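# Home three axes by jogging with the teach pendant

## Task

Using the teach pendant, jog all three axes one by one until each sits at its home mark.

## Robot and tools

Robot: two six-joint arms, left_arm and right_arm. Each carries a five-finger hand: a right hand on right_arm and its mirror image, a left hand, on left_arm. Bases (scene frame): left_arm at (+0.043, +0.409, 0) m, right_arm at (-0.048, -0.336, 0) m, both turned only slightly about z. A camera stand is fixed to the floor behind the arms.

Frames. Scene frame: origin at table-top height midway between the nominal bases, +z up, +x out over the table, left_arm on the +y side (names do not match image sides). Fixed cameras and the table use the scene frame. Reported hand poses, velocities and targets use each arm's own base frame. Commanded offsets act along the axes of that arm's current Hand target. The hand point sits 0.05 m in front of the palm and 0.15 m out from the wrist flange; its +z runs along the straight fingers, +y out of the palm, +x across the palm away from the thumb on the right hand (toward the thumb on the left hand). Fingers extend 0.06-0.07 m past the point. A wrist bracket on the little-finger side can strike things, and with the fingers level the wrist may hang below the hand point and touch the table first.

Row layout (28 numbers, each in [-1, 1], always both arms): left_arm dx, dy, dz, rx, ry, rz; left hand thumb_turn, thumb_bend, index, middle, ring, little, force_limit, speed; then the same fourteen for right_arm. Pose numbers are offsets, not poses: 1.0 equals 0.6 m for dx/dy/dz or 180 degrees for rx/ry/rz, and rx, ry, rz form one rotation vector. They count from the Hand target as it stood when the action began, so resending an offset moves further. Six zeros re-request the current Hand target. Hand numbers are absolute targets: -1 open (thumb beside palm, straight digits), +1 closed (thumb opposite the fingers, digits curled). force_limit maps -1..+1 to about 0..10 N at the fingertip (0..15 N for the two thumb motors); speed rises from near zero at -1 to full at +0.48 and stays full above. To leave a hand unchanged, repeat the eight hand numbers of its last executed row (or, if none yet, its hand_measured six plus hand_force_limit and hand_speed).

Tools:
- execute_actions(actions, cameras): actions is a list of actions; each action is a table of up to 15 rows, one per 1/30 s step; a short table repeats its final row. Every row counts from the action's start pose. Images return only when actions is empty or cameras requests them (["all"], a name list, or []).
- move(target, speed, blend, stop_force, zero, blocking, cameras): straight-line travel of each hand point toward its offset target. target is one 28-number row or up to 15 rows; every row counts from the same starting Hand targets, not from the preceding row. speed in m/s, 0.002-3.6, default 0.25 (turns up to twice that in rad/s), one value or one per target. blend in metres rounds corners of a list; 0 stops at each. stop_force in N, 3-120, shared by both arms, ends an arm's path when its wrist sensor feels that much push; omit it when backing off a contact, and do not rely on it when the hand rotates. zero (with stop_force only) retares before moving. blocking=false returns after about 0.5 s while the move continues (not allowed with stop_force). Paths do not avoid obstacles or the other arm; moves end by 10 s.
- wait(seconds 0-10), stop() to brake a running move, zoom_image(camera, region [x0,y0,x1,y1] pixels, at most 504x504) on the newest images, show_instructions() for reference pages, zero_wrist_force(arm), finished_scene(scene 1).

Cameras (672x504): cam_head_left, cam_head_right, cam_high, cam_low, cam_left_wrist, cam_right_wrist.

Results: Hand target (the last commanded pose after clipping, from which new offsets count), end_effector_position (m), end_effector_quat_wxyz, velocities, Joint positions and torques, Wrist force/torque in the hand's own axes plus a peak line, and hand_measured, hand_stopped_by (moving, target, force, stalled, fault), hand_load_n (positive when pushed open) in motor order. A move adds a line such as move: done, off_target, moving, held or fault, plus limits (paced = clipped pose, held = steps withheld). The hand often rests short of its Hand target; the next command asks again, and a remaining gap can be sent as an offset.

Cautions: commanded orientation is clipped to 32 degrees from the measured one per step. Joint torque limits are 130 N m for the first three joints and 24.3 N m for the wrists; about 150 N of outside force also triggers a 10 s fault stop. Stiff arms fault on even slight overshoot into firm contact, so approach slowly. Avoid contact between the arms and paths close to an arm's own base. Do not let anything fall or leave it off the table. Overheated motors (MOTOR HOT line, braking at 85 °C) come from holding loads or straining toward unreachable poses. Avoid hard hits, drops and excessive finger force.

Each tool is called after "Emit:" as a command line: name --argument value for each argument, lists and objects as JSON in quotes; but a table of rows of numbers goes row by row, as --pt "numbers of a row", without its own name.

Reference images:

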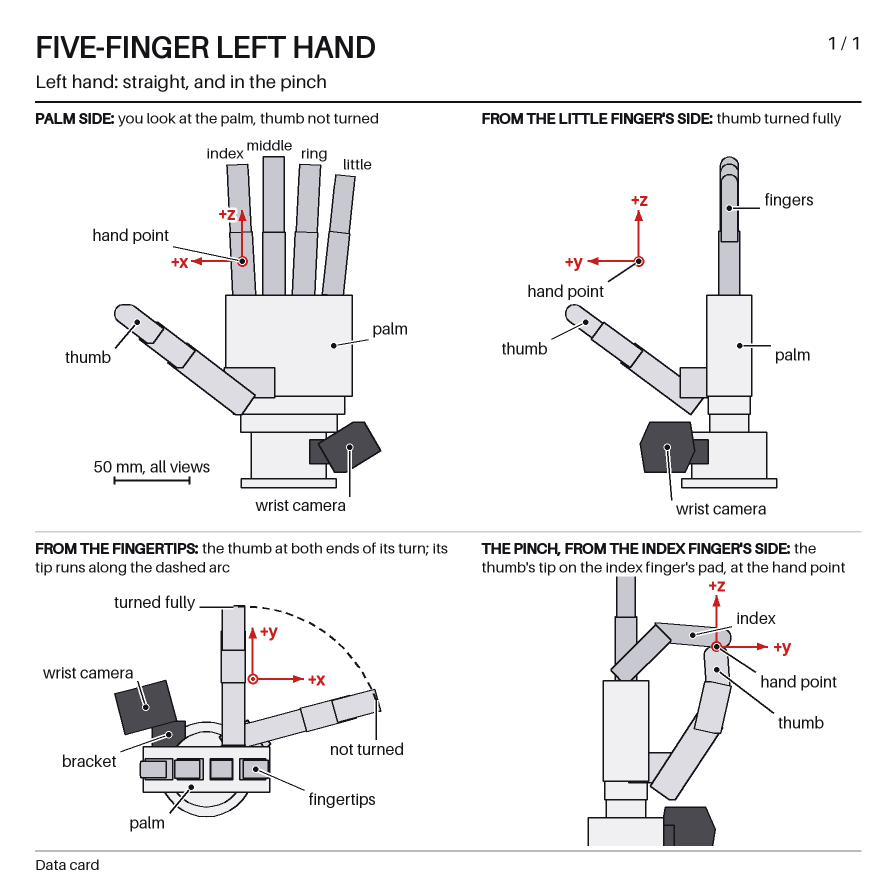

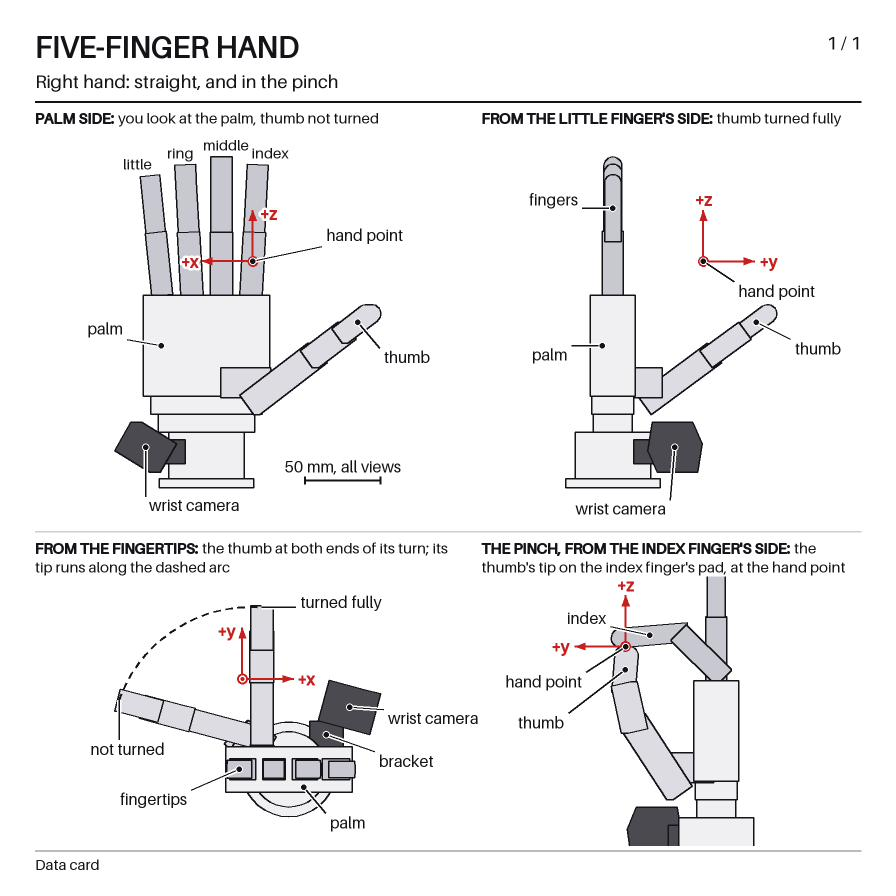

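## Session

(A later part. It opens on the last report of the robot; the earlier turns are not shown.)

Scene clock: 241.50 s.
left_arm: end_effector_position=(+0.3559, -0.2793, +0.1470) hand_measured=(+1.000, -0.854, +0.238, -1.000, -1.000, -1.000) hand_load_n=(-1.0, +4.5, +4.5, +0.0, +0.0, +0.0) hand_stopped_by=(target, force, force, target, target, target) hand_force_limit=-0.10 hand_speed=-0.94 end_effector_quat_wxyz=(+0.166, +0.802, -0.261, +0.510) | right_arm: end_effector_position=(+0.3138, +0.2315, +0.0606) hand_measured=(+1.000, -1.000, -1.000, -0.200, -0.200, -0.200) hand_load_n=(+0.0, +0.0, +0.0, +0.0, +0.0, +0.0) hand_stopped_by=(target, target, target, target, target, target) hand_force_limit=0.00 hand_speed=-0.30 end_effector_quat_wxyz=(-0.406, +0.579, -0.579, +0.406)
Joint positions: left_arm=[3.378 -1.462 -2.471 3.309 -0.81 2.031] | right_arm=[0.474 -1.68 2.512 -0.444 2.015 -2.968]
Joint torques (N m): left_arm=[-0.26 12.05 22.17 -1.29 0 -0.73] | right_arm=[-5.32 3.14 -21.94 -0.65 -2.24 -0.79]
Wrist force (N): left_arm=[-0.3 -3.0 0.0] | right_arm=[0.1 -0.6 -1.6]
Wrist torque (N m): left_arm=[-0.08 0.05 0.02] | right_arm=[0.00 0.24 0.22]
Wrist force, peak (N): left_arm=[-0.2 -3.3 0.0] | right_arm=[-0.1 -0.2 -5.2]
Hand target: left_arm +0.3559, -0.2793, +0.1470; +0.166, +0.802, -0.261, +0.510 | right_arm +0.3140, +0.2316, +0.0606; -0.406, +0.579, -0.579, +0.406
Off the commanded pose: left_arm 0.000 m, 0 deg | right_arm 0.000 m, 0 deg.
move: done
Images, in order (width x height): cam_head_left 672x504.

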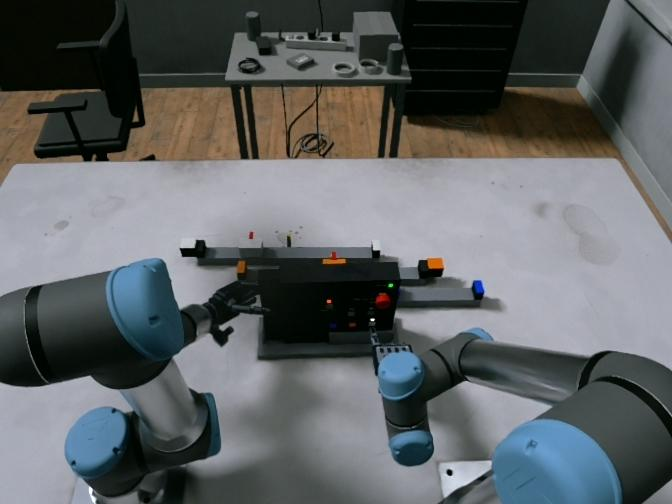

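Emit:
move --pt "0 0 0 0 0 0 1 0.1 0.55 -1 -1 -1 -0.1 -0.94 -0.083 -0.0708 -0.0258 0 0 0 1 -1 -1 -0.2 -0.2 -0.2 0 -0.3" --speed 0.1

Emit:
move --pt "0 0 0 0 0 0 1 0.1 0.55 -1 -1 -1 -0.1 -0.94 0 -0.00536 0.01473 0 0 0 1 -1 -1 -0.2 -0.2 -0.2 0 -0.3" --speed 0.03

Emit:
wait --seconds 2 --cameras '["cam_high"]'

Emit:
zoom_image --camera "cam_high" --region '[330, 270, 470, 360]'

Scene clock: 243.17 s.
left_arm: end_effector_position=(+0.3559, -0.2793, +0.1470) hand_measured=(+1.000, -0.854, +0.238, -1.000, -1.000, -1.000) hand_load_n=(-1.0, +4.5, +5.0, +0.0, -0.5, +0.0) hand_stopped_by=(target, force, force, target, target, target) hand_force_limit=-0.10 hand_speed=-0.94 end_effector_quat_wxyz=(+0.166, +0.802, -0.261, +0.510) | right_arm: end_effector_position=(+0.3139, +0.2813, +0.1058) hand_measured=(+1.000, -1.000, -1.000, -0.200, -0.200, -0.200) hand_load_n=(+0.0, +0.0, +0.0, +0.0, +0.0, -0.5) hand_stopped_by=(target, target, target, target, target, target) hand_force_limit=0.00 hand_speed=-0.30 end_effector_quat_wxyz=(-0.406, +0.579, -0.579, +0.406)
Joint positions: left_arm=[3.378 -1.462 -2.471 3.309 -0.81 2.031] | right_arm=[0.676 -1.635 2.321 -0.25 2.2 -2.874]
Joint torques (N m): left_arm=[-0.39 12.42 22.36 -1.28 0.06 -0.83] | right_arm=[4.78 -23.87 -19.66 1 -0.61 -1.55]
Wrist force (N): left_arm=[-0.1 -2.7 0.0] | right_arm=[-0.1 -0.9 -1.9]
Wrist torque (N m): left_arm=[-0.07 0.05 0.01] | right_arm=[-0.01 0.27 0.33]
Wrist force, peak (N): left_arm=[-0.2 -3.2 -0.1] | right_arm=[-0.6 -1.6 -1.9]
Hand target: left_arm +0.3559, -0.2793, +0.1470; +0.166, +0.802, -0.261, +0.510 | right_arm +0.3139, +0.2814, +0.1059; -0.406, +0.579, -0.579, +0.406
Off the commanded pose: left_arm 0.000 m, 0 deg | right_arm 0.000 m, 0 deg.
move: done

Scene clock: 243.90 s.
left_arm: end_effector_position=(+0.3559, -0.2793, +0.1470) hand_measured=(+1.000, -0.854, +0.238, -1.000, -1.000, -1.000) hand_load_n=(-1.0, +4.5, +5.0, +0.0, +0.0, +0.0) hand_stopped_by=(target, force, force, target, target, target) hand_force_limit=-0.10 hand_speed=-0.94 end_effector_quat_wxyz=(+0.166, +0.802, -0.261, +0.510) | right_arm: end_effector_position=(+0.3234, +0.2814, +0.1059) hand_measured=(+1.000, -1.000, -1.000, -0.200, -0.200, -0.200) hand_load_n=(+0.0, +0.0, -0.5, +0.0, +0.0, +0.0) hand_stopped_by=(target, target, target, target, target, target) hand_force_limit=0.00 hand_speed=-0.30 end_effector_quat_wxyz=(-0.406, +0.579, -0.579, +0.406)
Joint positions: left_arm=[3.378 -1.462 -2.471 3.309 -0.81 2.031] | right_arm=[0.651 -1.627 2.312 -0.257 2.177 -2.887]
Joint torques (N m): left_arm=[-0.68 11.65 21.45 -1.27 0.08 -0.85] | right_arm=[5.01 -15.61 -13.26 -0.64 2.02 1.53]
Wrist force (N): left_arm=[0.0 -2.8 0.0] | right_arm=[1.7 -0.4 -9.2]
Wrist torque (N m): left_arm=[-0.09 0.04 0.02] | right_arm=[0.46 0.29 0.46]
Wrist force, peak (N): left_arm=[-0.3 -3.1 0.1] | right_arm=[0.3 -0.4 -11.3]
Hand target: left_arm +0.3559, -0.2793, +0.1470; +0.166, +0.802, -0.261, +0.510 | right_arm +0.3233, +0.2814, +0.1059; -0.406, +0.579, -0.579, +0.406
Off the commanded pose: left_arm 0.000 m, 0 deg | right_arm 0.000 m, 0 deg.
move: done

Scene clock: 245.90 s.
left_arm: end_effector_position=(+0.3559, -0.2793, +0.1470) hand_measured=(+1.000, -0.854, +0.238, -1.000, -1.000, -1.000) hand_load_n=(-1.0, +4.5, +4.5, +0.0, +0.0, +0.0) hand_stopped_by=(target, force, force, target, target, target) hand_force_limit=-0.10 hand_speed=-0.94 end_effector_quat_wxyz=(+0.166, +0.802, -0.261, +0.510) | right_arm: end_effector_position=(+0.3233, +0.2814, +0.1059) hand_measured=(+1.000, -1.000, -1.000, -0.200, -0.200, -0.200) hand_load_n=(+0.0, +0.0, -0.5, +0.0, +0.0, +0.0) hand_stopped_by=(target, target, target, target, target, target) hand_force_limit=0.00 hand_speed=-0.30 end_effector_quat_wxyz=(-0.406, +0.579, -0.579, +0.406)
Joint positions: left_arm=[3.378 -1.462 -2.471 3.309 -0.81 2.031] | right_arm=[0.652 -1.627 2.312 -0.257 2.178 -2.887]
Joint torques (N m): left_arm=[-0.12 11.99 22.23 -1.19 0.07 -0.89] | right_arm=[5.77 -24.12 -8.56 0.88 2.54 1.97]
Wrist force (N): left_arm=[-0.2 -3.0 0.3] | right_arm=[-0.1 -0.2 -6.8]
Wrist torque (N m): left_arm=[-0.11 0.05 0.02] | right_arm=[0.30 0.33 0.31]
Wrist force, peak (N): left_arm=[-0.4 -3.1 0.3] | right_arm=[1.1 -0.5 -8.7]
Hand target: left_arm +0.3559, -0.2793, +0.1470; +0.166, +0.802, -0.261, +0.510 | right_arm +0.3233, +0.2814, +0.1059; -0.406, +0.579, -0.579, +0.406
Off the commanded pose: left_arm 0.000 m, 0 deg | right_arm 0.000 m, 0 deg.
wait: 2.00 s; at rest by 0.17 s
Images, in order (width x height): cam_high 672x504.

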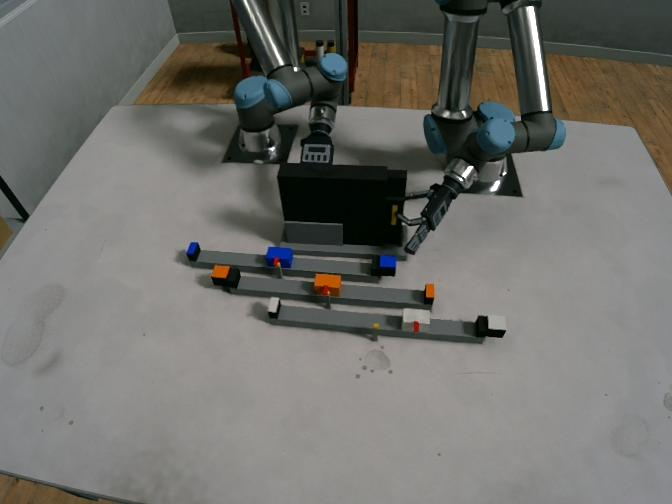

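Scaled by 3.600.

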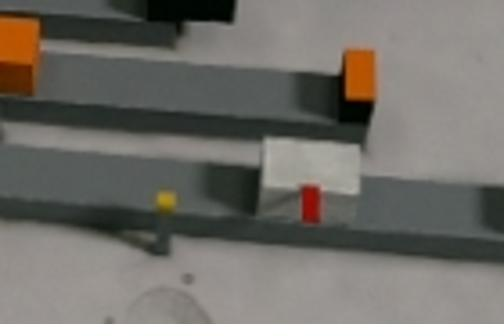

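Emit:
wait --seconds 10

Emit:
wait --seconds 1 --cameras '["cam_high"]'

Emit:
zoom_image --camera "cam_high" --region '[330, 270, 470, 360]'

Scene clock: 256.23 s.
left_arm: end_effector_position=(+0.3559, -0.2793, +0.1470) hand_measured=(+1.000, -0.854, +0.238, -1.000, -1.000, -1.000) hand_load_n=(-1.0, +4.5, +5.0, +0.0, +0.0, +0.0) hand_stopped_by=(target, force, force, target, target, target) hand_force_limit=-0.10 hand_speed=-0.94 end_effector_quat_wxyz=(+0.166, +0.802, -0.261, +0.510) | right_arm: end_effector_position=(+0.3233, +0.2814, +0.1059) hand_measured=(+1.000, -1.000, -1.000, -0.200, -0.200, -0.200) hand_load_n=(+0.0, +0.5, -0.5, +0.0, +0.0, +0.0) hand_stopped_by=(target, target, target, target, target, target) hand_force_limit=0.00 hand_speed=-0.30 end_effector_quat_wxyz=(-0.406, +0.579, -0.579, +0.406)
Joint positions: left_arm=[3.378 -1.462 -2.471 3.309 -0.81 2.031] | right_arm=[0.652 -1.627 2.312 -0.257 2.178 -2.887]
Joint torques (N m): left_arm=[0.52 10.33 22.23 -1.08 -0.2 -0.68] | right_arm=[5.16 -23.45 -8.76 0.77 2.45 1.73]
Wrist force (N): left_arm=[-0.4 -3.0 0.1] | right_arm=[0.2 -0.3 -6.5]
Wrist torque (N m): left_arm=[-0.09 0.05 0.01] | right_arm=[0.26 0.29 0.32]
Wrist force, peak (N): left_arm=[-0.5 -3.2 0.0] | right_arm=[0.4 -0.3 -7.3]
Hand target: left_arm +0.3559, -0.2793, +0.1470; +0.166, +0.802, -0.261, +0.510 | right_arm +0.3233, +0.2814, +0.1059; -0.406, +0.579, -0.579, +0.406
Off the commanded pose: left_arm 0.000 m, 0 deg | right_arm 0.000 m, 0 deg.
wait: 10.00 s; at rest from the start

Scene clock: 257.23 s.
left_arm: end_effector_position=(+0.3559, -0.2793, +0.1470) hand_measured=(+1.000, -0.854, +0.238, -1.000, -1.000, -1.000) hand_load_n=(-0.5, +4.5, +4.5, +0.0, +0.0, +0.0) hand_stopped_by=(target, force, force, target, target, target) hand_force_limit=-0.10 hand_speed=-0.94 end_effector_quat_wxyz=(+0.166, +0.802, -0.261, +0.510) | right_arm: end_effector_position=(+0.3233, +0.2814, +0.1059) hand_measured=(+1.000, -1.000, -1.000, -0.200, -0.200, -0.200) hand_load_n=(+0.0, +0.0, -0.5, +0.0, +0.0, +0.0) hand_stopped_by=(target, target, target, target, target, target) hand_force_limit=0.00 hand_speed=-0.30 end_effector_quat_wxyz=(-0.406, +0.579, -0.579, +0.406)
Joint positions: left_arm=[3.378 -1.462 -2.471 3.309 -0.81 2.031] | right_arm=[0.652 -1.627 2.312 -0.257 2.178 -2.887]
Joint torques (N m): left_arm=[0.5 10.55 22.04 -1.18 -0.18 -0.77] | right_arm=[6.36 -23.21 -7.44 0.7 2.47 2.01]
Wrist force (N): left_arm=[-0.2 -2.9 -0.1] | right_arm=[0.5 -0.2 -6.8]
Wrist torque (N m): left_arm=[-0.09 0.04 0.01] | right_arm=[0.30 0.24 0.35]
Wrist force, peak (N): left_arm=[-0.4 -3.3 0.2] | right_arm=[0.1 -0.4 -7.1]
Hand target: left_arm +0.3559, -0.2793, +0.1470; +0.166, +0.802, -0.261, +0.510 | right_arm +0.3233, +0.2814, +0.1059; -0.406, +0.579, -0.579, +0.406
Off the commanded pose: left_arm 0.000 m, 0 deg | right_arm 0.000 m, 0 deg.
wait: 1.00 s; at rest by 0.17 s
Images, in order (width x height): cam_high 672x504.

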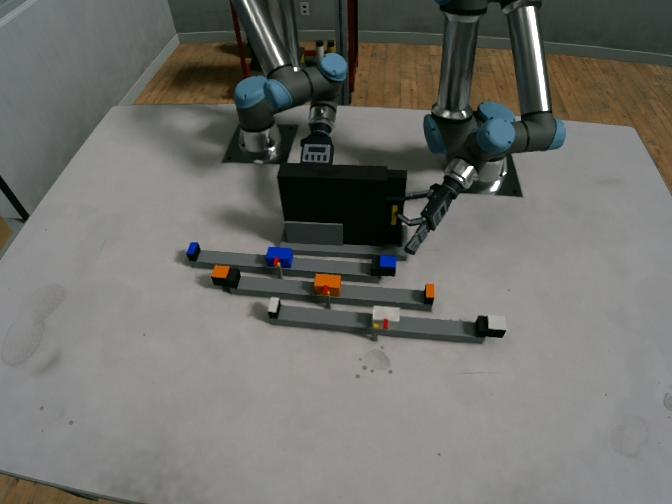

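Scaled by 3.600.

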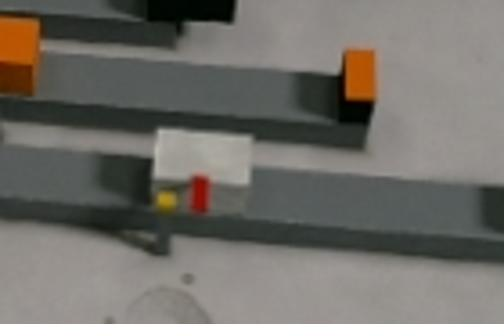

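Emit:
wait --seconds 2.2

Emit:
move --pt "0 0 0 0 0 0 1 0.1 0.55 -1 -1 -1 -0.1 -0.94 0 0.00536 -0.01473 0 0 0 1 -1 -1 -0.2 -0.2 -0.2 0 -0.3" --speed 0.05 --cameras '["all"]'

Emit:
zoom_image --camera "cam_high" --region '[330, 290, 430, 360]'

Emit:
zoom_image --camera "cam_high" --region '[250, 240, 350, 310]'

Emit:
zoom_image --camera "cam_head_right" --region '[230, 220, 400, 310]'

Emit:
zoom_image --camera "cam_head_left" --region '[240, 220, 400, 310]'

Emit:
zoom_image --camera "cam_low" --region '[150, 200, 330, 360]'

Scene clock: 260.10 s.
left_arm: end_effector_position=(+0.3559, -0.2793, +0.1470) hand_measured=(+1.000, -0.854, +0.238, -1.000, -1.000, -1.000) hand_load_n=(-1.0, +4.5, +4.5, +0.0, +0.0, +0.0) hand_stopped_by=(target, force, force, target, target, target) hand_force_limit=-0.10 hand_speed=-0.94 end_effector_quat_wxyz=(+0.166, +0.802, -0.261, +0.510) | right_arm: end_effector_position=(+0.3233, +0.2814, +0.1059) hand_measured=(+1.000, -1.000, -1.000, -0.200, -0.200, -0.200) hand_load_n=(+0.0, +0.0, -0.5, +0.0, +0.0, +0.0) hand_stopped_by=(target, target, target, target, target, target) hand_force_limit=0.00 hand_speed=-0.30 end_effector_quat_wxyz=(-0.406, +0.579, -0.579, +0.406)
Joint positions: left_arm=[3.378 -1.462 -2.471 3.309 -0.81 2.031] | right_arm=[0.652 -1.627 2.312 -0.257 2.178 -2.887]
Joint torques (N m): left_arm=[0.63 9.93 21.7 -1.06 -0.4 -0.75] | right_arm=[4.56 -23.97 -8.8 0.9 2.27 2.15]
Wrist force (N): left_arm=[-0.3 -2.8 0.0] | right_arm=[0.3 -0.2 -6.8]
Wrist torque (N m): left_arm=[-0.07 0.06 0.01] | right_arm=[0.31 0.28 0.33]
Wrist force, peak (N): left_arm=[-0.4 -3.2 0.1] | right_arm=[0.3 -0.3 -7.2]
Hand target: left_arm +0.3559, -0.2793, +0.1470; +0.166, +0.802, -0.261, +0.510 | right_arm +0.3233, +0.2814, +0.1059; -0.406, +0.579, -0.579, +0.406
Off the commanded pose: left_arm 0.000 m, 0 deg | right_arm 0.000 m, 0 deg.
wait: 2.20 s; at rest from the start

Scene clock: 260.83 s.
left_arm: end_effector_position=(+0.3559, -0.2793, +0.1470) hand_measured=(+1.000, -0.854, +0.238, -1.000, -1.000, -1.000) hand_load_n=(-1.5, +4.5, +4.5, +0.0, +0.0, +0.5) hand_stopped_by=(target, force, force, target, target, target) hand_force_limit=-0.10 hand_speed=-0.94 end_effector_quat_wxyz=(+0.166, +0.802, -0.261, +0.510) | right_arm: end_effector_position=(+0.3138, +0.2813, +0.1058) hand_measured=(+1.000, -1.000, -1.000, -0.200, -0.200, -0.200) hand_load_n=(+0.0, +0.0, +0.0, +0.0, +0.0, +0.0) hand_stopped_by=(target, target, target, target, target, target) hand_force_limit=0.00 hand_speed=-0.30 end_effector_quat_wxyz=(-0.406, +0.579, -0.579, +0.406)
Joint positions: left_arm=[3.378 -1.462 -2.471 3.309 -0.81 2.031] | right_arm=[0.676 -1.635 2.321 -0.25 2.2 -2.874]
Joint torques (N m): left_arm=[0.87 9.49 21.72 -1.23 -0.25 -0.64] | right_arm=[-4.41 -9.29 -19.82 -0.5 -2.05 -1.63]
Wrist force (N): left_arm=[-0.2 -2.9 0.0] | right_arm=[0.0 -0.8 -1.6]
Wrist torque (N m): left_arm=[-0.07 0.03 0.02] | right_arm=[-0.02 0.25 0.20]
Wrist force, peak (N): left_arm=[-0.2 -3.2 0.1] | right_arm=[0.3 -0.4 -7.0]
Hand target: left_arm +0.3559, -0.2793, +0.1470; +0.166, +0.802, -0.261, +0.510 | right_arm +0.3139, +0.2814, +0.1059; -0.406, +0.579, -0.579, +0.406
Off the commanded pose: left_arm 0.000 m, 0 deg | right_arm 0.000 m, 0 deg.
move: done

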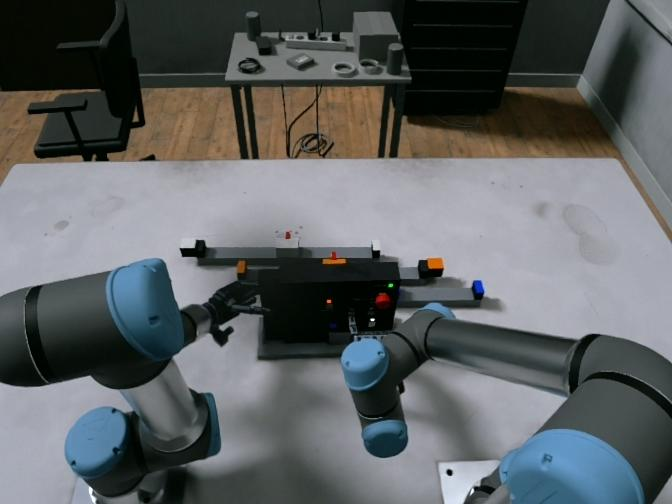

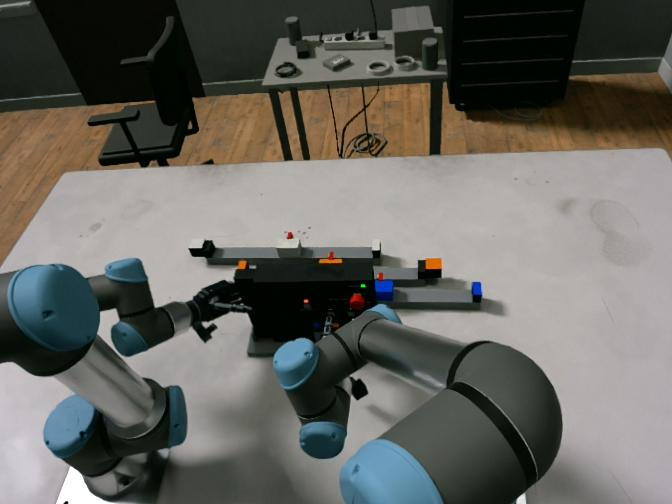

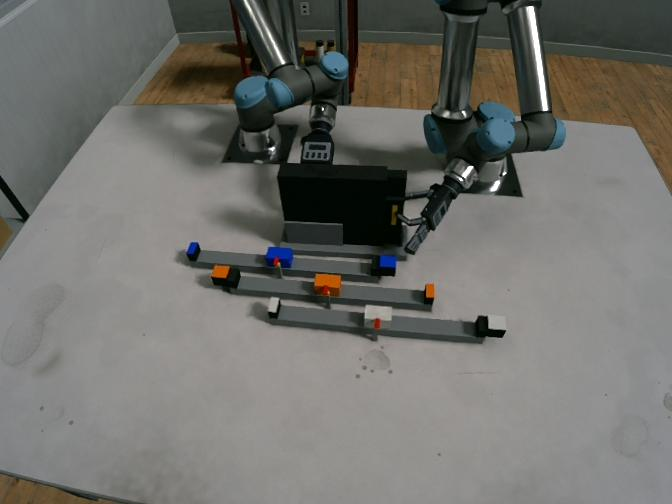

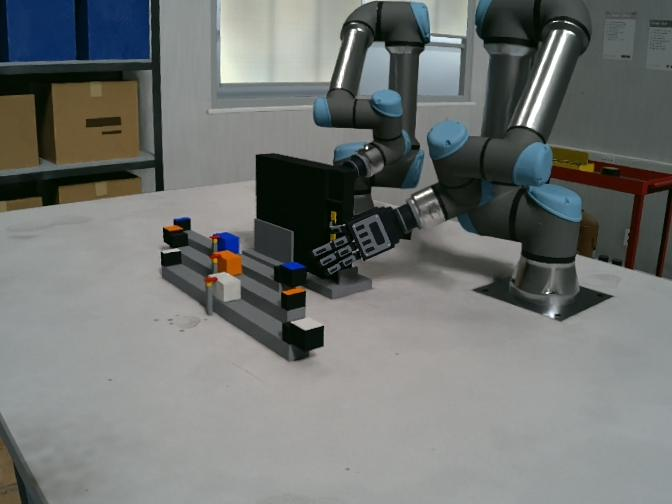

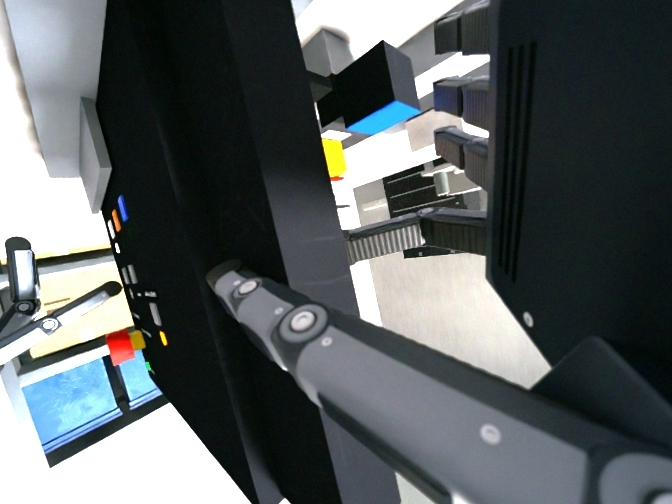

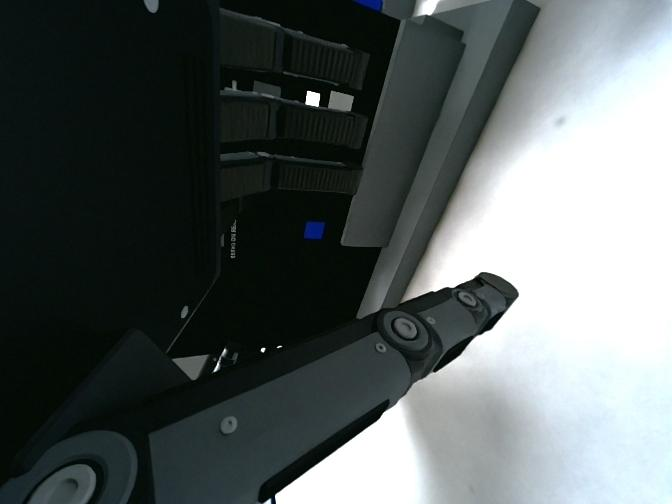

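Scaled by 5.040.

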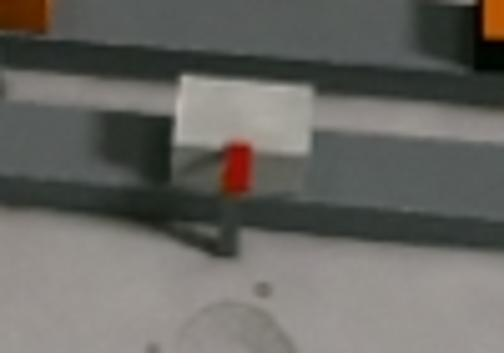

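Scaled by 5.040.

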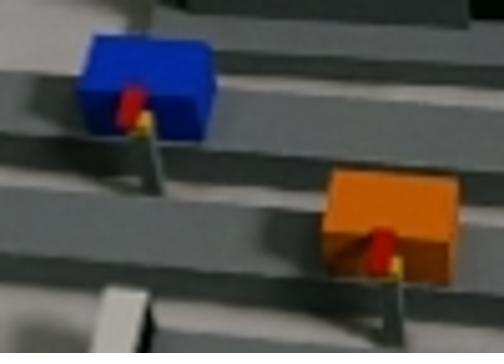

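Scaled by 2.965.

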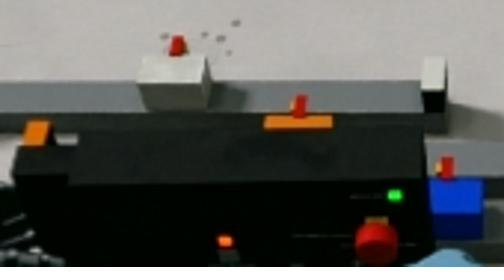

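Scaled by 3.150.

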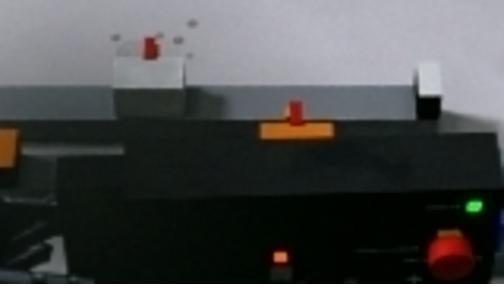

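Scaled by 2.800.

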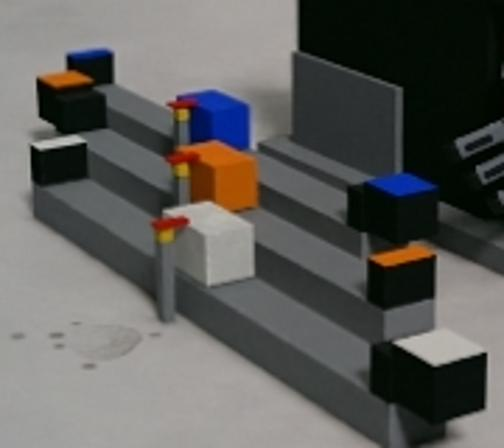

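Emit:
move --pt "0 0 0 0 0 0 1 0.1 0.55 -1 -1 -1 -0.1 -0.94 0.0078 0.0699 0.0254 0 0 0 1 -1 -1 -0.2 -0.2 -0.2 0 -0.3" --speed 0.1

Emit:
move --pt "0 0 0 0 0 0 1 0.1 0.55 -1 -1 -1 -0.1 -0.94 0 -0.00547 0.01504 0 0 0 1 -1 -1 -0.2 -0.2 -0.2 0 -0.3" --speed 0.03

Emit:
move --pt "0 0 0 0 0 0 1 0.1 0.55 -1 -1 -1 -0.1 -0.94 0 0.00547 -0.01504 0 0 0 1 -1 -1 -0.2 -0.2 -0.2 0 -0.3" --speed 0.05 --cameras '["cam_head_left"]'

Emit:
zoom_image --camera "cam_head_left" --region '[300, 270, 420, 360]'

Scene clock: 264.13 s.
left_arm: end_effector_position=(+0.3559, -0.2793, +0.1470) hand_measured=(+1.000, -0.854, +0.238, -1.000, -1.000, -1.000) hand_load_n=(-1.0, +5.0, +4.5, +0.0, +0.0, +0.0) hand_stopped_by=(target, force, force, target, target, target) hand_force_limit=-0.10 hand_speed=-0.94 end_effector_quat_wxyz=(+0.166, +0.802, -0.261, +0.510) | right_arm: end_effector_position=(+0.3139, +0.2766, +0.0612) hand_measured=(+1.000, -1.000, -1.000, -0.200, -0.200, -0.200) hand_load_n=(+0.0, +0.0, +0.0, +0.0, +0.0, +0.0) hand_stopped_by=(target, target, target, target, target, target) hand_force_limit=0.00 hand_speed=-0.30 end_effector_quat_wxyz=(-0.406, +0.579, -0.579, +0.406)
Joint positions: left_arm=[3.378 -1.462 -2.471 3.309 -0.81 2.031] | right_arm=[0.66 -1.545 2.391 -0.414 2.185 -2.882]
Joint torques (N m): left_arm=[1.45 9.39 22.32 -1.11 -0.3 -0.61] | right_arm=[5.92 -17.2 -18.47 -1.19 2.41 0.68]
Wrist force (N): left_arm=[-0.2 -2.9 -0.1] | right_arm=[0.1 -0.6 -1.8]
Wrist torque (N m): left_arm=[-0.08 0.05 0.01] | right_arm=[0.01 0.26 0.35]
Wrist force, peak (N): left_arm=[-0.3 -3.2 -0.1] | right_arm=[-0.1 -2.0 -2.0]
Hand target: left_arm +0.3559, -0.2793, +0.1470; +0.166, +0.802, -0.261, +0.510 | right_arm +0.3139, +0.2767, +0.0612; -0.406, +0.579, -0.579, +0.406
Off the commanded pose: left_arm 0.000 m, 0 deg | right_arm 0.000 m, 0 deg.
move: done

Scene clock: 264.87 s.
left_arm: end_effector_position=(+0.3559, -0.2793, +0.1470) hand_measured=(+1.000, -0.854, +0.238, -1.000, -1.000, -1.000) hand_load_n=(-1.0, +5.0, +4.5, +0.0, +0.0, +0.0) hand_stopped_by=(target, force, force, target, target, target) hand_force_limit=-0.10 hand_speed=-0.94 end_effector_quat_wxyz=(+0.166, +0.802, -0.261, +0.510) | right_arm: end_effector_position=(+0.3236, +0.2767, +0.0612) hand_measured=(+1.000, -1.000, -1.000, -0.200, -0.200, -0.200) hand_load_n=(+0.0, +0.0, +0.0, +0.0, +0.0, +0.0) hand_stopped_by=(target, target, target, target, target, target) hand_force_limit=0.00 hand_speed=-0.30 end_effector_quat_wxyz=(-0.406, +0.579, -0.579, +0.406)
Joint positions: left_arm=[3.378 -1.462 -2.471 3.309 -0.81 2.031] | right_arm=[0.635 -1.538 2.382 -0.42 2.162 -2.895]
Joint torques (N m): left_arm=[0.79 10.1 21.55 -1.04 -0.24 -0.58] | right_arm=[3.15 -17.84 -12.14 -1.18 2.24 1.11]
Wrist force (N): left_arm=[-0.2 -3.0 0.0] | right_arm=[1.3 -0.4 -13.8]
Wrist torque (N m): left_arm=[-0.11 0.06 0.01] | right_arm=[0.74 0.40 0.44]
Wrist force, peak (N): left_arm=[-0.2 -3.2 -0.3] | right_arm=[0.3 0.0 -16.4]
Hand target: left_arm +0.3559, -0.2793, +0.1470; +0.166, +0.802, -0.261, +0.510 | right_arm +0.3235, +0.2767, +0.0612; -0.406, +0.579, -0.579, +0.406
Off the commanded pose: left_arm 0.000 m, 0 deg | right_arm 0.000 m, 0 deg.
move: done

Scene clock: 265.60 s.
left_arm: end_effector_position=(+0.3559, -0.2793, +0.1470) hand_measured=(+1.000, -0.854, +0.238, -1.000, -1.000, -1.000) hand_load_n=(-1.0, +4.5, +4.5, +0.0, +0.0, +0.0) hand_stopped_by=(target, force, force, target, target, target) hand_force_limit=-0.10 hand_speed=-0.94 end_effector_quat_wxyz=(+0.166, +0.802, -0.261, +0.510) | right_arm: end_effector_position=(+0.3138, +0.2766, +0.0612) hand_measured=(+1.000, -1.000, -1.000, -0.200, -0.200, -0.200) hand_load_n=(+0.0, +0.0, +0.0, +0.0, +0.0, +0.0) hand_stopped_by=(target, target, target, target, target, target) hand_force_limit=0.00 hand_speed=-0.30 end_effector_quat_wxyz=(-0.406, +0.579, -0.579, +0.406)
Joint positions: left_arm=[3.378 -1.462 -2.471 3.309 -0.81 2.031] | right_arm=[0.66 -1.545 2.391 -0.414 2.186 -2.882]
Joint torques (N m): left_arm=[1.04 10.01 22.13 -1.1 -0.13 -0.6] | right_arm=[-4.71 -11.55 -19.85 -0.04 -1.96 -1.3]
Wrist force (N): left_arm=[-0.2 -2.9 -0.1] | right_arm=[-0.3 -0.5 -1.8]
Wrist torque (N m): left_arm=[-0.07 0.05 0.01] | right_arm=[0.03 0.31 0.19]
Wrist force, peak (N): left_arm=[-0.4 -3.1 0.2] | right_arm=[1.2 0.3 -12.9]
Hand target: left_arm +0.3559, -0.2793, +0.1470; +0.166, +0.802, -0.261, +0.510 | right_arm +0.3139, +0.2767, +0.0612; -0.406, +0.579, -0.579, +0.406
Off the commanded pose: left_arm 0.000 m, 0 deg | right_arm 0.000 m, 0 deg.
move: done
Images, in order (width x height): cam_head_left 672x504.

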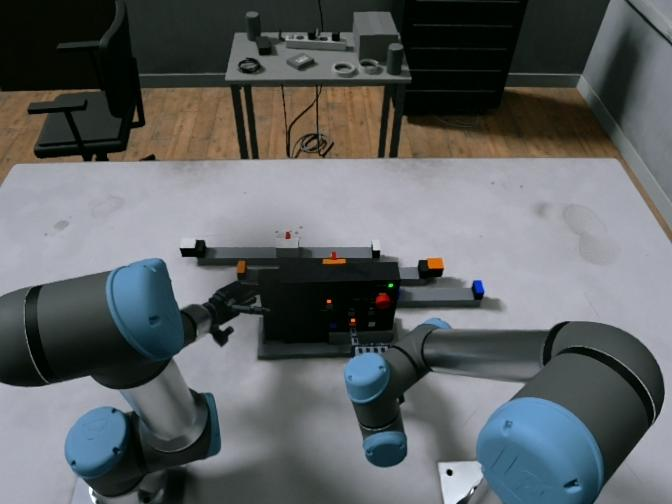

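Scaled by 4.200.

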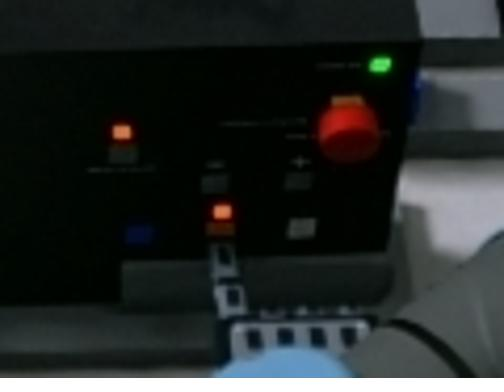

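Emit:
move --pt "0 0 0 0 0 0 1 0.1 0.55 -1 -1 -1 -0.1 -0.94 -0.0078 -0.0699 -0.0254 0 0 0 1 -1 -1 -0.2 -0.2 -0.2 0 -0.3" --speed 0.1

Emit:
move --pt "0 0 0 0 0 0 1 0.1 0.55 -1 -1 -1 -0.1 -0.94 0 -0.0053 0.01457 0 0 0 1 -1 -1 -0.2 -0.2 -0.2 0 -0.3" --speed 0.03

Emit:
wait --seconds 0.3

Emit:
move --pt "0 0 0 0 0 0 1 0.1 0.55 -1 -1 -1 -0.1 -0.94 0 0.0053 -0.01457 0 0 0 1 -1 -1 -0.2 -0.2 -0.2 0 -0.3" --speed 0.05 --cameras '["cam_high","cam_head_right"]'

Emit:
zoom_image --camera "cam_high" --region '[250, 240, 350, 310]'

Emit:
zoom_image --camera "cam_head_right" --region '[290, 240, 390, 300]'

Scene clock: 267.33 s.
left_arm: end_effector_position=(+0.3559, -0.2793, +0.1470) hand_measured=(+1.000, -0.854, +0.238, -1.000, -1.000, -1.000) hand_load_n=(-1.0, +4.5, +5.0, +0.0, +0.0, +0.0) hand_stopped_by=(target, force, force, target, target, target) hand_force_limit=-0.10 hand_speed=-0.94 end_effector_quat_wxyz=(+0.166, +0.802, -0.261, +0.510) | right_arm: end_effector_position=(+0.3140, +0.2814, +0.1059) hand_measured=(+1.000, -1.000, -1.000, -0.200, -0.200, -0.200) hand_load_n=(+0.0, +0.0, +0.0, +0.0, +0.0, +0.0) hand_stopped_by=(target, target, target, target, target, target) hand_force_limit=0.00 hand_speed=-0.30 end_effector_quat_wxyz=(-0.406, +0.579, -0.579, +0.406)
Joint positions: left_arm=[3.378 -1.462 -2.471 3.309 -0.81 2.031] | right_arm=[0.676 -1.635 2.321 -0.25 2.2 -2.874]
Joint torques (N m): left_arm=[0.64 9.43 21.28 -1.07 -0.12 -0.61] | right_arm=[-6.46 -9.88 -9.85 1.55 -1.94 -0.74]
Wrist force (N): left_arm=[-0.4 -3.0 0.1] | right_arm=[0.2 -0.9 -2.0]
Wrist torque (N m): left_arm=[-0.09 0.06 0.01] | right_arm=[-0.01 0.23 0.21]
Wrist force, peak (N): left_arm=[-0.6 -3.2 0.1] | right_arm=[-0.3 -1.6 -2.1]
Hand target: left_arm +0.3559, -0.2793, +0.1470; +0.166, +0.802, -0.261, +0.510 | right_arm +0.3139, +0.2814, +0.1059; -0.406, +0.579, -0.579, +0.406
Off the commanded pose: left_arm 0.000 m, 0 deg | right_arm 0.000 m, 0 deg.
move: done

Scene clock: 268.07 s.
left_arm: end_effector_position=(+0.3559, -0.2793, +0.1470) hand_measured=(+1.000, -0.854, +0.238, -1.000, -1.000, -1.000) hand_load_n=(-1.0, +4.5, +5.0, +0.0, +0.0, +0.0) hand_stopped_by=(target, force, force, target, target, target) hand_force_limit=-0.10 hand_speed=-0.94 end_effector_quat_wxyz=(+0.166, +0.802, -0.261, +0.510) | right_arm: end_effector_position=(+0.3233, +0.2814, +0.1059) hand_measured=(+1.000, -1.000, -1.000, -0.200, -0.200, -0.200) hand_load_n=(+0.0, +0.0, +0.0, +0.0, +0.0, +0.0) hand_stopped_by=(target, target, target, target, target, target) hand_force_limit=0.00 hand_speed=-0.30 end_effector_quat_wxyz=(-0.406, +0.579, -0.579, +0.406)
Joint positions: left_arm=[3.378 -1.462 -2.471 3.309 -0.81 2.031] | right_arm=[0.652 -1.627 2.312 -0.257 2.177 -2.887]
Joint torques (N m): left_arm=[0.65 9.14 21.52 -1 -0.15 -0.48] | right_arm=[4.46 -16.54 -13.19 -0.36 2.35 1.13]
Wrist force (N): left_arm=[-0.3 -2.9 0.0] | right_arm=[0.9 -0.7 -6.6]
Wrist torque (N m): left_arm=[-0.08 0.05 0.01] | right_arm=[0.24 0.31 0.39]
Wrist force, peak (N): left_arm=[-0.4 -3.1 0.0] | right_arm=[0.0 -0.3 -8.3]
Hand target: left_arm +0.3559, -0.2793, +0.1470; +0.166, +0.802, -0.261, +0.510 | right_arm +0.3232, +0.2814, +0.1059; -0.406, +0.579, -0.579, +0.406
Off the commanded pose: left_arm 0.000 m, 0 deg | right_arm 0.000 m, 0 deg.
move: done

Scene clock: 268.37 s.
left_arm: end_effector_position=(+0.3559, -0.2793, +0.1470) hand_measured=(+1.000, -0.854, +0.238, -1.000, -1.000, -1.000) hand_load_n=(-1.0, +5.0, +4.5, +0.0, +0.0, +0.0) hand_stopped_by=(target, force, force, target, target, target) hand_force_limit=-0.10 hand_speed=-0.94 end_effector_quat_wxyz=(+0.166, +0.802, -0.261, +0.510) | right_arm: end_effector_position=(+0.3233, +0.2814, +0.1058) hand_measured=(+1.000, -1.000, -1.000, -0.200, -0.200, -0.200) hand_load_n=(+0.0, +0.0, -0.5, +0.0, +0.0, +0.0) hand_stopped_by=(target, target, target, target, target, target) hand_force_limit=0.00 hand_speed=-0.30 end_effector_quat_wxyz=(-0.406, +0.579, -0.579, +0.406)
Joint positions: left_arm=[3.378 -1.462 -2.471 3.309 -0.81 2.031] | right_arm=[0.652 -1.627 2.312 -0.257 2.178 -2.886]
Joint torques (N m): left_arm=[0.66 9.23 20.96 -0.88 -0.21 -0.64] | right_arm=[4.94 -22.96 -7.8 0.94 2.2 2.01]
Wrist force (N): left_arm=[-0.3 -3.0 0.2] | right_arm=[0.2 0.0 -5.4]
Wrist torque (N m): left_arm=[-0.09 0.04 0.02] | right_arm=[0.25 0.29 0.33]
Wrist force, peak (N): left_arm=[-0.2 -3.0 0.1] | right_arm=[0.8 -0.6 -6.1]
Hand target: left_arm +0.3559, -0.2793, +0.1470; +0.166, +0.802, -0.261, +0.510 | right_arm +0.3232, +0.2814, +0.1059; -0.406, +0.579, -0.579, +0.406
Off the commanded pose: left_arm 0.000 m, 0 deg | right_arm 0.000 m, 0 deg.
wait: 0.30 s; at rest by 0.17 s

Scene clock: 269.10 s.
left_arm: end_effector_position=(+0.3559, -0.2793, +0.1470) hand_measured=(+1.000, -0.854, +0.238, -1.000, -1.000, -1.000) hand_load_n=(-1.0, +4.5, +4.5, +0.0, -0.5, +0.0) hand_stopped_by=(target, force, force, target, target, target) hand_force_limit=-0.10 hand_speed=-0.94 end_effector_quat_wxyz=(+0.166, +0.802, -0.261, +0.510) | right_arm: end_effector_position=(+0.3138, +0.2813, +0.1058) hand_measured=(+1.000, -1.000, -1.000, -0.200, -0.200, -0.200) hand_load_n=(+0.0, +0.0, +0.0, +0.0, +0.0, +0.0) hand_stopped_by=(target, target, target, target, target, target) hand_force_limit=0.00 hand_speed=-0.30 end_effector_quat_wxyz=(-0.406, +0.579, -0.579, +0.406)
Joint positions: left_arm=[3.378 -1.462 -2.471 3.309 -0.81 2.031] | right_arm=[0.676 -1.635 2.321 -0.25 2.2 -2.874]
Joint torques (N m): left_arm=[0.4 9.61 22.1 -0.96 -0.27 -0.49] | right_arm=[-4.33 -7.73 -21.13 -0.72 -2.28 -1.29]
Wrist force (N): left_arm=[-0.2 -3.2 0.1] | right_arm=[0.2 -0.9 -1.7]
Wrist torque (N m): left_arm=[-0.12 0.02 0.03] | right_arm=[-0.02 0.23 0.20]
Wrist force, peak (N): left_arm=[-0.4 -3.2 0.0] | right_arm=[0.2 -0.5 -5.3]
Hand target: left_arm +0.3559, -0.2793, +0.1470; +0.166, +0.802, -0.261, +0.510 | right_arm +0.3139, +0.2814, +0.1059; -0.406, +0.579, -0.579, +0.406
Off the commanded pose: left_arm 0.000 m, 0 deg | right_arm 0.000 m, 0 deg.
move: done
Images, in order (width x height): cam_head_right 672x504, cam_high 672x504.

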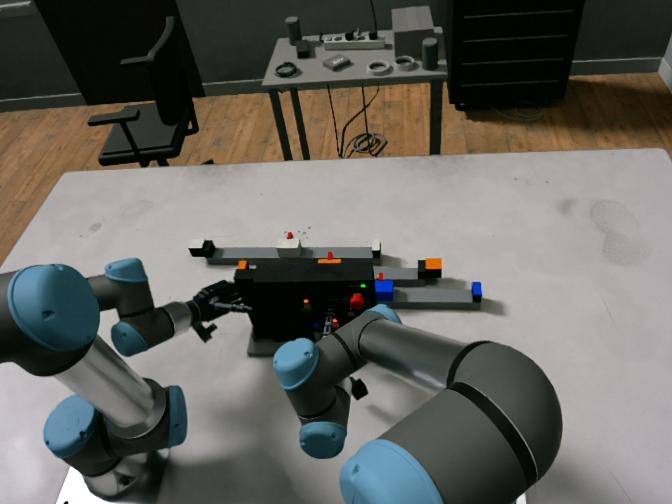

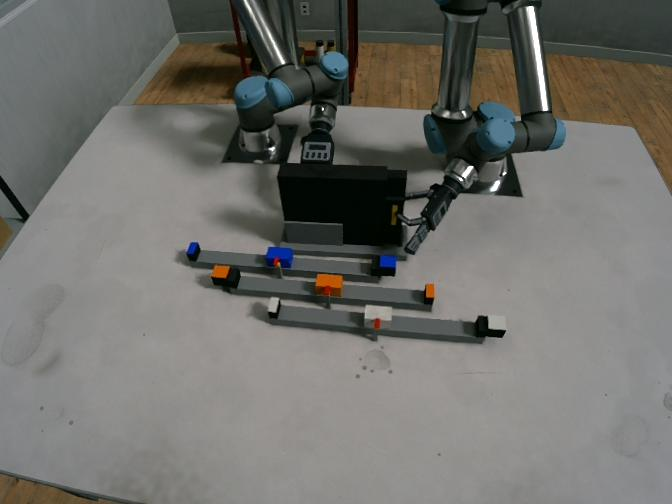

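Scaled by 5.040.

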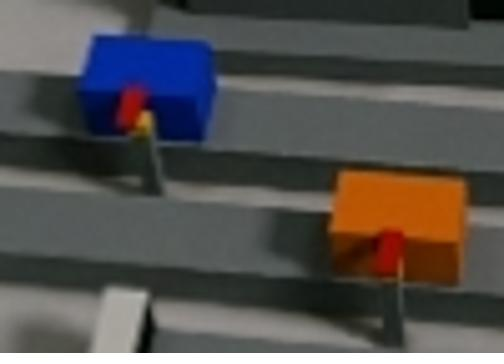

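Scaled by 5.040.

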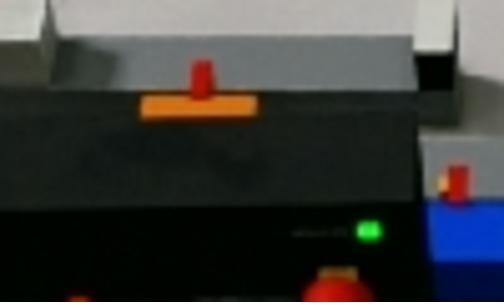

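Emit:
zoom_image --camera "cam_high" --region '[310, 275, 350, 310]'

Emit:
zoom_image --camera "cam_high" --region '[260, 245, 300, 280]'

Emit:
zoom_image --camera "cam_high" --region '[356, 305, 396, 345]'

Emit:
zoom_image --camera "cam_head_right" --region '[310, 240, 350, 275]'

Emit:
zoom_image --camera "cam_head_right" --region '[360, 260, 400, 295]'

Emit:
zoom_image --camera "cam_head_right" --region '[270, 220, 310, 255]'

Scaled by 12.600.

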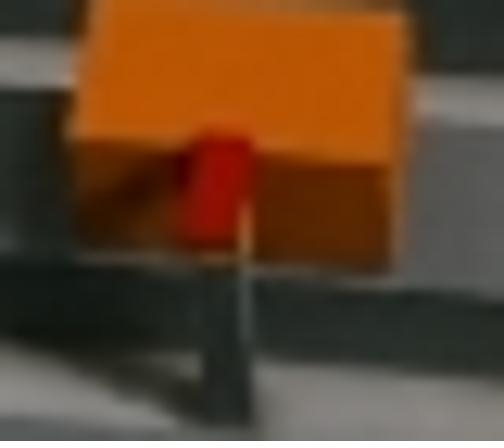

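Scaled by 12.600.

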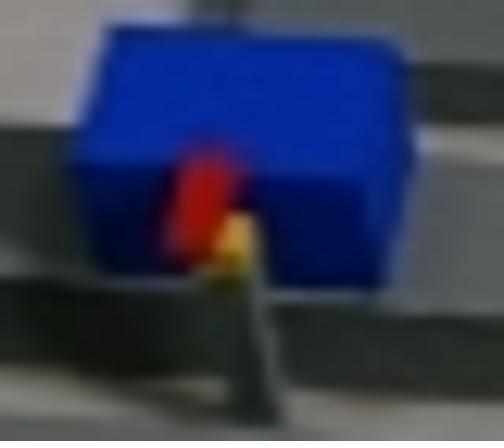

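Scaled by 12.600.

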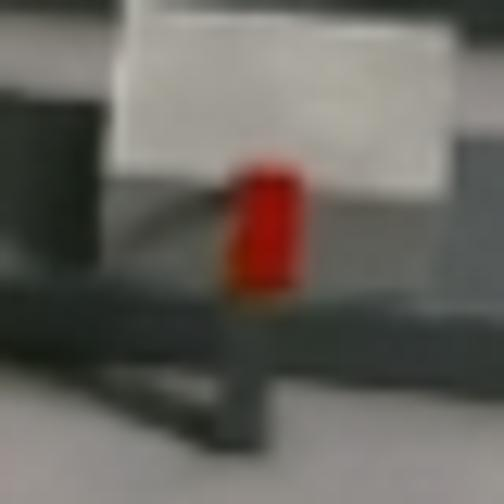

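Scaled by 12.600.

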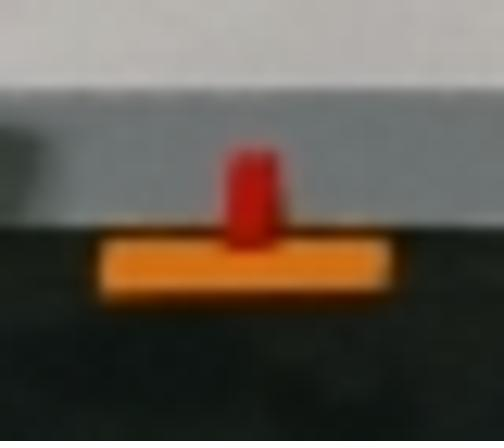

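Scaled by 12.600.

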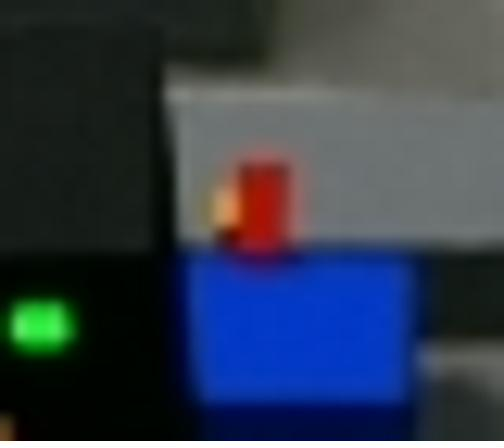

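Scaled by 12.600.

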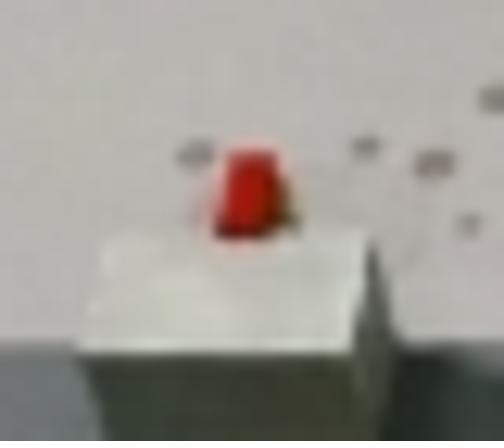

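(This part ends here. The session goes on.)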